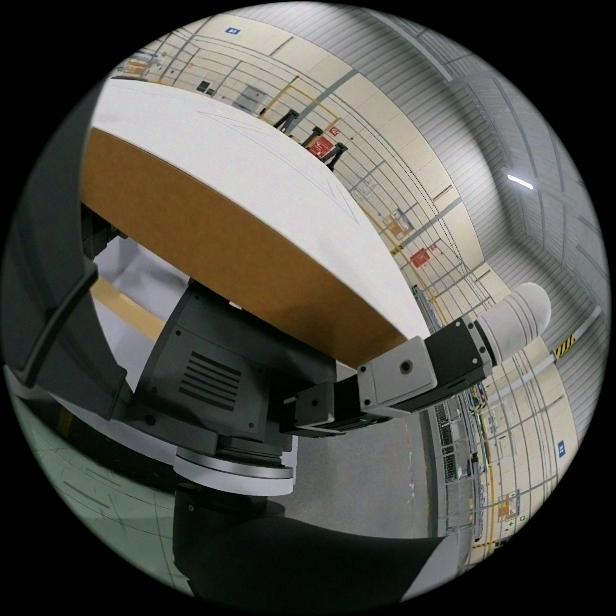

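move(
  arm1={"target": [-0.21, -0.918, 1.187, 0, 0, 0.6946, 0.7194], "speed": 0.05},
  arm2={"target": [0.004, -0.915, 1.194, 0, 0, 0.6881, 0.7256], "speed": 0.05},
  arm3={"target": [0.21, -0.915, 1.191, 0, 0, 0.6881, 0.7256], "speed": 0.05},
  arm4={"target": [0.19, 0.915, 1.187, 0.7205, 0.6935, 0, 0], "speed": 0.05},
  arm5={"target": [-0.015, 0.915, 1.187, 0.7205, 0.6935, 0, 0], "speed": 0.05},
  arm6={"target": [-0.227, 0.915, 1.187, 0.7205, 0.6935, 0, 0], "speed": 0.05},
  cameras=["arm1_cam_wrist", "arm3_cam_wrist"],
)

Scene clock: 20.80 s.
Joint torques (N m): arm1=[1.14 -15.27 6.28 1.87 0.11 0.18] | arm2=[0.15 -13.74 10.81 1.43 -0.3 -0.3] | arm3=[-1.38 -12.1 8.27 1.62 -0.18 -0.07] | arm4=[0.97 -16.44 7.77 2 0.06 0.18] | arm5=[1.26 -17.14 5.85 2.28 -0.1 0] | arm6=[1.55 -14.39 8.91 2.29 -0.12 -0.11]
Motor temperatures (°C): arm1=[23 20 21 19 18 20] | arm2=[22 20 21 21 20 21] | arm3=[19 22 26 20 18 21] | arm4=[23 23 21 22 22 21] | arm5=[21 20 20 19 19 20] | arm6=[22 22 22 23 20 21]
Heat: arm1: hottest joint1_rad 23 °C; arm2: hottest joint1_rad 22 °C; arm3: hottest joint3_rad 26 °C; arm4: hottest joint1_rad 23 °C; arm5: hottest joint1_rad 21 °C; arm6: hottest joint4_rad 23 °C.
move: arm1 off_target; arm2 off_target; arm3 off_target; arm4 off_target; arm5 off_target; arm6 off_target
Joint velocities: within noise
arm1.joint_positions: joint1_rad=-0.425 joint2_rad=+1.973 joint3_rad=+0.763 joint4_rad=+1.214 joint5_rad=-0.471 joint6_rad=+0.004 hand_index_mcp=+0.769 hand_index_abd=+0.000 hand_index_pip=+0.577 hand_index_dip=+0.696 hand_middle_mcp=+0.770 hand_middle_abd=+0.000 hand_middle_pip=+0.577 hand_middle_dip=+0.696 hand_ring_mcp=+0.767 hand_ring_abd=+0.000 hand_ring_pip=+0.577 hand_ring_dip=+0.696 hand_thumb_cmc=-0.564 hand_thumb_axl=+0.677 hand_thumb_mcp=+0.228 hand_thumb_ipl=+0.168 hand_current_limit=+0.400 hand_speed=-0.600
arm1.joint_status: not commanded
arm1.hand_state: goal,goal,goal,goal,goal,goal,goal,goal,goal,goal,goal,goal,goal,goal,goal,goal
arm1.index_mcp_current_ma: 36
arm1.index_abd_current_ma: -2
arm1.index_pip_current_ma: -8
arm1.index_dip_current_ma: 6
arm1.middle_mcp_current_ma: 24
arm1.middle_abd_current_ma: -5
arm1.middle_pip_current_ma: 9
arm1.middle_dip_current_ma: 2
arm1.ring_mcp_current_ma: 11
arm1.ring_abd_current_ma: -11
arm1.ring_pip_current_ma: 2
arm1.ring_dip_current_ma: 7
arm1.thumb_cmc_current_ma: 19
arm1.thumb_axl_current_ma: -6
arm1.thumb_mcp_current_ma: 17
arm1.thumb_ipl_current_ma: -2
arm1.hand_goal_index_mcp: 0.754
arm1.hand_goal_index_abd: 0.000
arm1.hand_goal_index_pip: 0.576
arm1.hand_goal_index_dip: 0.696
arm1.hand_goal_middle_mcp: 0.754
arm1.hand_goal_middle_abd: 0.000
arm1.hand_goal_middle_pip: 0.576
arm1.hand_goal_middle_dip: 0.696
arm1.hand_goal_ring_mcp: 0.754
arm1.hand_goal_ring_abd: 0.000
arm1.hand_goal_ring_pip: 0.576
arm1.hand_goal_ring_dip: 0.696
arm1.hand_goal_thumb_cmc: -0.570
arm1.hand_goal_thumb_axl: 0.678
arm1.hand_goal_thumb_mcp: 0.226
arm1.hand_goal_thumb_ipl: 0.168
arm1.hand: x=-0.2082 y=-0.9239 z=+1.1703 quat_wxyz=(+0.001, +0.003, +0.705, +0.710)
arm1.hand_target: x=-0.2101 y=-0.9185 z=+1.1869 quat_wxyz=(+0.000, +0.000, +0.695, +0.719)
arm1.hand_status: off_target (0.018 m and 1.6 deg from the pose sent, 0.041 m and 1.3 deg at the start)
arm2.joint_positions: joint1_rad=-0.024 joint2_rad=+1.777 joint3_rad=+0.670 joint4_rad=+1.095 joint5_rad=+0.037 joint6_rad=+0.007 hand_index_mcp=+0.769 hand_index_abd=+0.000 hand_index_pip=+0.577 hand_index_dip=+0.696 hand_middle_mcp=+0.770 hand_middle_abd=+0.001 hand_middle_pip=+0.577 hand_middle_dip=+0.696 hand_ring_mcp=+0.772 hand_ring_abd=+0.001 hand_ring_pip=+0.577 hand_ring_dip=+0.696 hand_thumb_cmc=-0.563 hand_thumb_axl=+0.677 hand_thumb_mcp=+0.224 hand_thumb_ipl=+0.168 hand_current_limit=+0.400 hand_speed=-0.600
arm2.joint_status: not commanded
arm2.hand_state: goal,goal,goal,goal,goal,goal,goal,goal,goal,goal,goal,goal,goal,goal,goal,goal
arm2.index_mcp_current_ma: 4
arm2.index_abd_current_ma: -5
arm2.index_pip_current_ma: -2
arm2.index_dip_current_ma: -11
arm2.middle_mcp_current_ma: 0
arm2.middle_abd_current_ma: 7
arm2.middle_pip_current_ma: 13
arm2.middle_dip_current_ma: -12
arm2.ring_mcp_current_ma: 3
arm2.ring_abd_current_ma: -10
arm2.ring_pip_current_ma: 9
arm2.ring_dip_current_ma: 2
arm2.thumb_cmc_current_ma: 13
arm2.thumb_axl_current_ma: -1
arm2.thumb_mcp_current_ma: 13
arm2.thumb_ipl_current_ma: 16
arm2.hand_goal_index_mcp: 0.754
arm2.hand_goal_index_abd: 0.000
arm2.hand_goal_index_pip: 0.576
arm2.hand_goal_index_dip: 0.696
arm2.hand_goal_middle_mcp: 0.754
arm2.hand_goal_middle_abd: 0.000
arm2.hand_goal_middle_pip: 0.576
arm2.hand_goal_middle_dip: 0.696
arm2.hand_goal_ring_mcp: 0.754
arm2.hand_goal_ring_abd: 0.000
arm2.hand_goal_ring_pip: 0.576
arm2.hand_goal_ring_dip: 0.696
arm2.hand_goal_thumb_cmc: -0.570
arm2.hand_goal_thumb_axl: 0.678
arm2.hand_goal_thumb_mcp: 0.226
arm2.hand_goal_thumb_ipl: 0.168
arm2.hand: x=+0.0002 y=-0.9249 z=+1.1669 quat_wxyz=(-0.005, +0.001, +0.707, +0.707)
arm2.hand_target: x=+0.0040 y=-0.9165 z=+1.1942 quat_wxyz=(+0.000, +0.000, +0.688, +0.726)
arm2.hand_status: off_target (0.029 m and 3.1 deg from the pose sent, 0.062 m and 3.4 deg at the start)
arm3.joint_positions: joint1_rad=+0.549 joint2_rad=+1.810 joint3_rad=+0.731 joint4_rad=+1.086 joint5_rad=+0.545 joint6_rad=-0.024 hand_index_mcp=+0.790 hand_index_abd=+0.001 hand_index_pip=+0.577 hand_index_dip=+0.696 hand_middle_mcp=+0.790 hand_middle_abd=+0.001 hand_middle_pip=+0.577 hand_middle_dip=+0.696 hand_ring_mcp=+0.796 hand_ring_abd=+0.002 hand_ring_pip=+0.577 hand_ring_dip=+0.696 hand_thumb_cmc=-0.556 hand_thumb_axl=+0.677 hand_thumb_mcp=+0.221 hand_thumb_ipl=+0.168 hand_current_limit=+0.400 hand_speed=-0.600
arm3.joint_status: not commanded
arm3.hand_state: blocked,goal,goal,goal,blocked,goal,goal,goal,blocked,goal,goal,goal,goal,goal,goal,goal
arm3.index_mcp_current_ma: 26
arm3.index_abd_current_ma: -5
arm3.index_pip_current_ma: -8
arm3.index_dip_current_ma: 5
arm3.middle_mcp_current_ma: 25
arm3.middle_abd_current_ma: -5
arm3.middle_pip_current_ma: 11
arm3.middle_dip_current_ma: -5
arm3.ring_mcp_current_ma: 39
arm3.ring_abd_current_ma: -2
arm3.ring_pip_current_ma: 2
arm3.ring_dip_current_ma: -7
arm3.thumb_cmc_current_ma: 12
arm3.thumb_axl_current_ma: 9
arm3.thumb_mcp_current_ma: 5
arm3.thumb_ipl_current_ma: -4
arm3.hand_goal_index_mcp: 0.754
arm3.hand_goal_index_abd: 0.000
arm3.hand_goal_index_pip: 0.576
arm3.hand_goal_index_dip: 0.696
arm3.hand_goal_middle_mcp: 0.754
arm3.hand_goal_middle_abd: 0.000
arm3.hand_goal_middle_pip: 0.576
arm3.hand_goal_middle_dip: 0.696
arm3.hand_goal_ring_mcp: 0.754
arm3.hand_goal_ring_abd: 0.000
arm3.hand_goal_ring_pip: 0.576
arm3.hand_goal_ring_dip: 0.696
arm3.hand_goal_thumb_cmc: -0.570
arm3.hand_goal_thumb_axl: 0.678
arm3.hand_goal_thumb_mcp: 0.226
arm3.hand_goal_thumb_ipl: 0.168
arm3.hand: x=+0.2094 y=-0.9249 z=+1.1657 quat_wxyz=(+0.004, -0.011, +0.704, +0.710)
arm3.hand_target: x=+0.2105 y=-0.9162 z=+1.1911 quat_wxyz=(+0.000, +0.000, +0.688, +0.726)
arm3.hand_status: off_target (0.027 m and 2.9 deg from the pose sent, 0.060 m and 3.7 deg at the start)
arm4.joint_positions: joint1_rad=-0.476 joint2_rad=+1.892 joint3_rad=+0.725 joint4_rad=+1.172 joint5_rad=-0.526 joint6_rad=+0.005 hand_index_mcp=+0.766 hand_index_abd=-0.002 hand_index_pip=+0.577 hand_index_dip=+0.696 hand_middle_mcp=+0.766 hand_middle_abd=-0.006 hand_middle_pip=+0.577 hand_middle_dip=+0.696 hand_ring_mcp=+0.766 hand_ring_abd=-0.001 hand_ring_pip=+0.577 hand_ring_dip=+0.696 hand_thumb_cmc=-0.565 hand_thumb_axl=+0.677 hand_thumb_mcp=+0.225 hand_thumb_ipl=+0.168 hand_current_limit=+0.400 hand_speed=-0.600
arm4.joint_status: not commanded
arm4.hand_state: goal,goal,goal,goal,goal,goal,goal,goal,goal,goal,goal,goal,goal,goal,goal,goal
arm4.index_mcp_current_ma: 35
arm4.index_abd_current_ma: 3
arm4.index_pip_current_ma: -2
arm4.index_dip_current_ma: 12
arm4.middle_mcp_current_ma: 35
arm4.middle_abd_current_ma: 0
arm4.middle_pip_current_ma: 4
arm4.middle_dip_current_ma: -11
arm4.ring_mcp_current_ma: 30
arm4.ring_abd_current_ma: -14
arm4.ring_pip_current_ma: 0
arm4.ring_dip_current_ma: 8
arm4.thumb_cmc_current_ma: 1
arm4.thumb_axl_current_ma: -5
arm4.thumb_mcp_current_ma: 13
arm4.thumb_ipl_current_ma: 3
arm4.hand_goal_index_mcp: 0.754
arm4.hand_goal_index_abd: 0.000
arm4.hand_goal_index_pip: 0.576
arm4.hand_goal_index_dip: 0.696
arm4.hand_goal_middle_mcp: 0.754
arm4.hand_goal_middle_abd: 0.000
arm4.hand_goal_middle_pip: 0.576
arm4.hand_goal_middle_dip: 0.696
arm4.hand_goal_ring_mcp: 0.754
arm4.hand_goal_ring_abd: 0.000
arm4.hand_goal_ring_pip: 0.576
arm4.hand_goal_ring_dip: 0.696
arm4.hand_goal_thumb_cmc: -0.570
arm4.hand_goal_thumb_axl: 0.678
arm4.hand_goal_thumb_mcp: 0.226
arm4.hand_goal_thumb_ipl: 0.168
arm4.hand: x=+0.1921 y=+0.9225 z=+1.1720 quat_wxyz=(+0.712, +0.702, -0.001, +0.000)
arm4.hand_target: x=+0.1902 y=+0.9156 z=+1.1871 quat_wxyz=(+0.721, +0.693, +0.000, +0.000)
arm4.hand_status: off_target (0.017 m and 1.4 deg from the pose sent, 0.048 m and 1.6 deg at the start)
arm5.joint_positions: joint1_rad=-0.083 joint2_rad=+2.021 joint3_rad=+0.692 joint4_rad=+1.352 joint5_rad=-0.007 joint6_rad=-0.005 hand_index_mcp=+0.776 hand_index_abd=-0.004 hand_index_pip=+0.577 hand_index_dip=+0.696 hand_middle_mcp=+0.780 hand_middle_abd=-0.004 hand_middle_pip=+0.577 hand_middle_dip=+0.696 hand_ring_mcp=+0.777 hand_ring_abd=-0.001 hand_ring_pip=+0.577 hand_ring_dip=+0.696 hand_thumb_cmc=-0.565 hand_thumb_axl=+0.677 hand_thumb_mcp=+0.224 hand_thumb_ipl=+0.168 hand_current_limit=+0.400 hand_speed=-0.600
arm5.joint_status: not commanded
arm5.hand_state: blocked,goal,goal,goal,blocked,goal,goal,goal,blocked,goal,goal,goal,goal,goal,goal,goal
arm5.index_mcp_current_ma: 12
arm5.index_abd_current_ma: 7
arm5.index_pip_current_ma: 5
arm5.index_dip_current_ma: -5
arm5.middle_mcp_current_ma: 7
arm5.middle_abd_current_ma: -2
arm5.middle_pip_current_ma: 3
arm5.middle_dip_current_ma: -9
arm5.ring_mcp_current_ma: 1
arm5.ring_abd_current_ma: -1
arm5.ring_pip_current_ma: 0
arm5.ring_dip_current_ma: 2
arm5.thumb_cmc_current_ma: 7
arm5.thumb_axl_current_ma: -6
arm5.thumb_mcp_current_ma: -9
arm5.thumb_ipl_current_ma: 10
arm5.hand_goal_index_mcp: 0.754
arm5.hand_goal_index_abd: 0.000
arm5.hand_goal_index_pip: 0.576
arm5.hand_goal_index_dip: 0.696
arm5.hand_goal_middle_mcp: 0.754
arm5.hand_goal_middle_abd: 0.000
arm5.hand_goal_middle_pip: 0.576
arm5.hand_goal_middle_dip: 0.696
arm5.hand_goal_ring_mcp: 0.754
arm5.hand_goal_ring_abd: 0.000
arm5.hand_goal_ring_pip: 0.576
arm5.hand_goal_ring_dip: 0.696
arm5.hand_goal_thumb_cmc: -0.570
arm5.hand_goal_thumb_axl: 0.678
arm5.hand_goal_thumb_mcp: 0.226
arm5.hand_goal_thumb_ipl: 0.168
arm5.hand: x=-0.0219 y=+0.9190 z=+1.1703 quat_wxyz=(+0.711, +0.704, -0.002, -0.008)
arm5.hand_target: x=-0.0151 y=+0.9154 z=+1.1870 quat_wxyz=(+0.721, +0.693, +0.000, +0.000)
arm5.hand_status: off_target (0.018 m and 1.9 deg from the pose sent, 0.053 m and 2.3 deg at the start)
arm6.joint_positions: joint1_rad=+0.480 joint2_rad=+1.842 joint3_rad=+0.791 joint4_rad=+1.039 joint5_rad=+0.504 joint6_rad=-0.001 hand_index_mcp=+0.777 hand_index_abd=-0.006 hand_index_pip=+0.577 hand_index_dip=+0.696 hand_middle_mcp=+0.774 hand_middle_abd=-0.005 hand_middle_pip=+0.577 hand_middle_dip=+0.696 hand_ring_mcp=+0.775 hand_ring_abd=-0.002 hand_ring_pip=+0.577 hand_ring_dip=+0.696 hand_thumb_cmc=-0.562 hand_thumb_axl=+0.677 hand_thumb_mcp=+0.223 hand_thumb_ipl=+0.168 hand_current_limit=+0.400 hand_speed=-0.600
arm6.joint_status: not commanded
arm6.hand_state: blocked,goal,goal,goal,goal,goal,goal,goal,blocked,goal,goal,goal,goal,goal,goal,goal
arm6.index_mcp_current_ma: 15
arm6.index_abd_current_ma: 2
arm6.index_pip_current_ma: 6
arm6.index_dip_current_ma: -9
arm6.middle_mcp_current_ma: 15
arm6.middle_abd_current_ma: -7
arm6.middle_pip_current_ma: -5
arm6.middle_dip_current_ma: -6
arm6.ring_mcp_current_ma: 16
arm6.ring_abd_current_ma: 1
arm6.ring_pip_current_ma: 8
arm6.ring_dip_current_ma: 5
arm6.thumb_cmc_current_ma: 5
arm6.thumb_axl_current_ma: -5
arm6.thumb_mcp_current_ma: 2
arm6.thumb_ipl_current_ma: 8
arm6.hand_goal_index_mcp: 0.754
arm6.hand_goal_index_abd: 0.000
arm6.hand_goal_index_pip: 0.576
arm6.hand_goal_index_dip: 0.696
arm6.hand_goal_middle_mcp: 0.754
arm6.hand_goal_middle_abd: 0.000
arm6.hand_goal_middle_pip: 0.576
arm6.hand_goal_middle_dip: 0.696
arm6.hand_goal_ring_mcp: 0.754
arm6.hand_goal_ring_abd: 0.000
arm6.hand_goal_ring_pip: 0.576
arm6.hand_goal_ring_dip: 0.696
arm6.hand_goal_thumb_cmc: -0.570
arm6.hand_goal_thumb_axl: 0.678
arm6.hand_goal_thumb_mcp: 0.226
arm6.hand_goal_thumb_ipl: 0.168
arm6.hand: x=-0.2300 y=+0.9242 z=+1.1602 quat_wxyz=(+0.704, +0.710, +0.005, -0.003)
arm6.hand_target: x=-0.2275 y=+0.9164 z=+1.1871 quat_wxyz=(+0.721, +0.693, +0.000, +0.000)
arm6.hand_status: off_target (0.029 m and 2.7 deg from the pose sent, 0.040 m and 1.1 deg at the start)
arm1_cam_wrist: T_world_to_cam=[[0.77699, -0.08022, 0.62439, -0.61958], [0.36844, -0.74628, -0.55436, -0.01762], [0.51043, 0.66078, -0.55029, 1.48484]] pos_world=[-0.27002, -1.04401, 1.19419]
arm3_cam_wrist: T_world_to_cam=[[0.78186, -0.0313, 0.62267, -0.88479], [0.40815, -0.72928, -0.54915, -0.17218], [0.47129, 0.68351, -0.55741, 1.30702]] pos_world=[0.14607, -1.04662, 1.18493]

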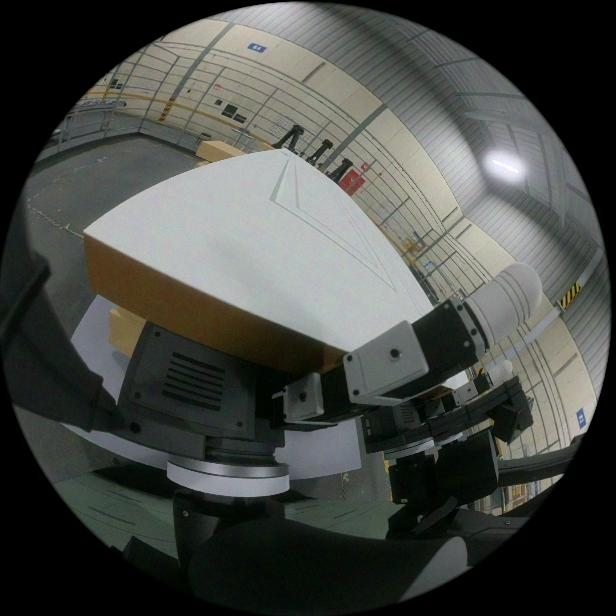

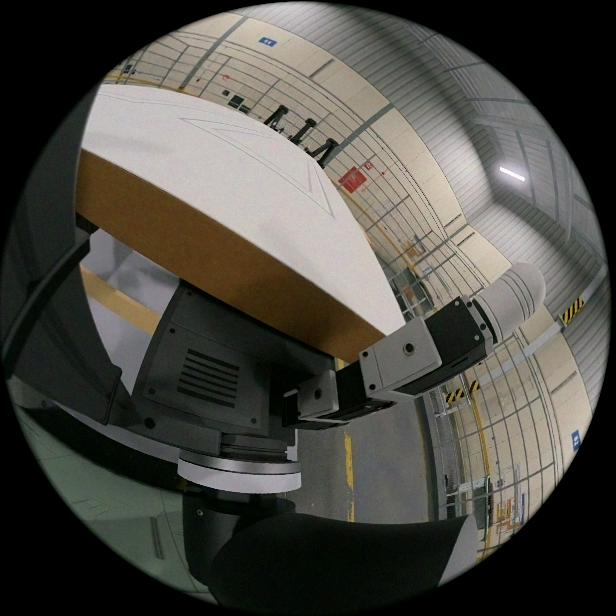

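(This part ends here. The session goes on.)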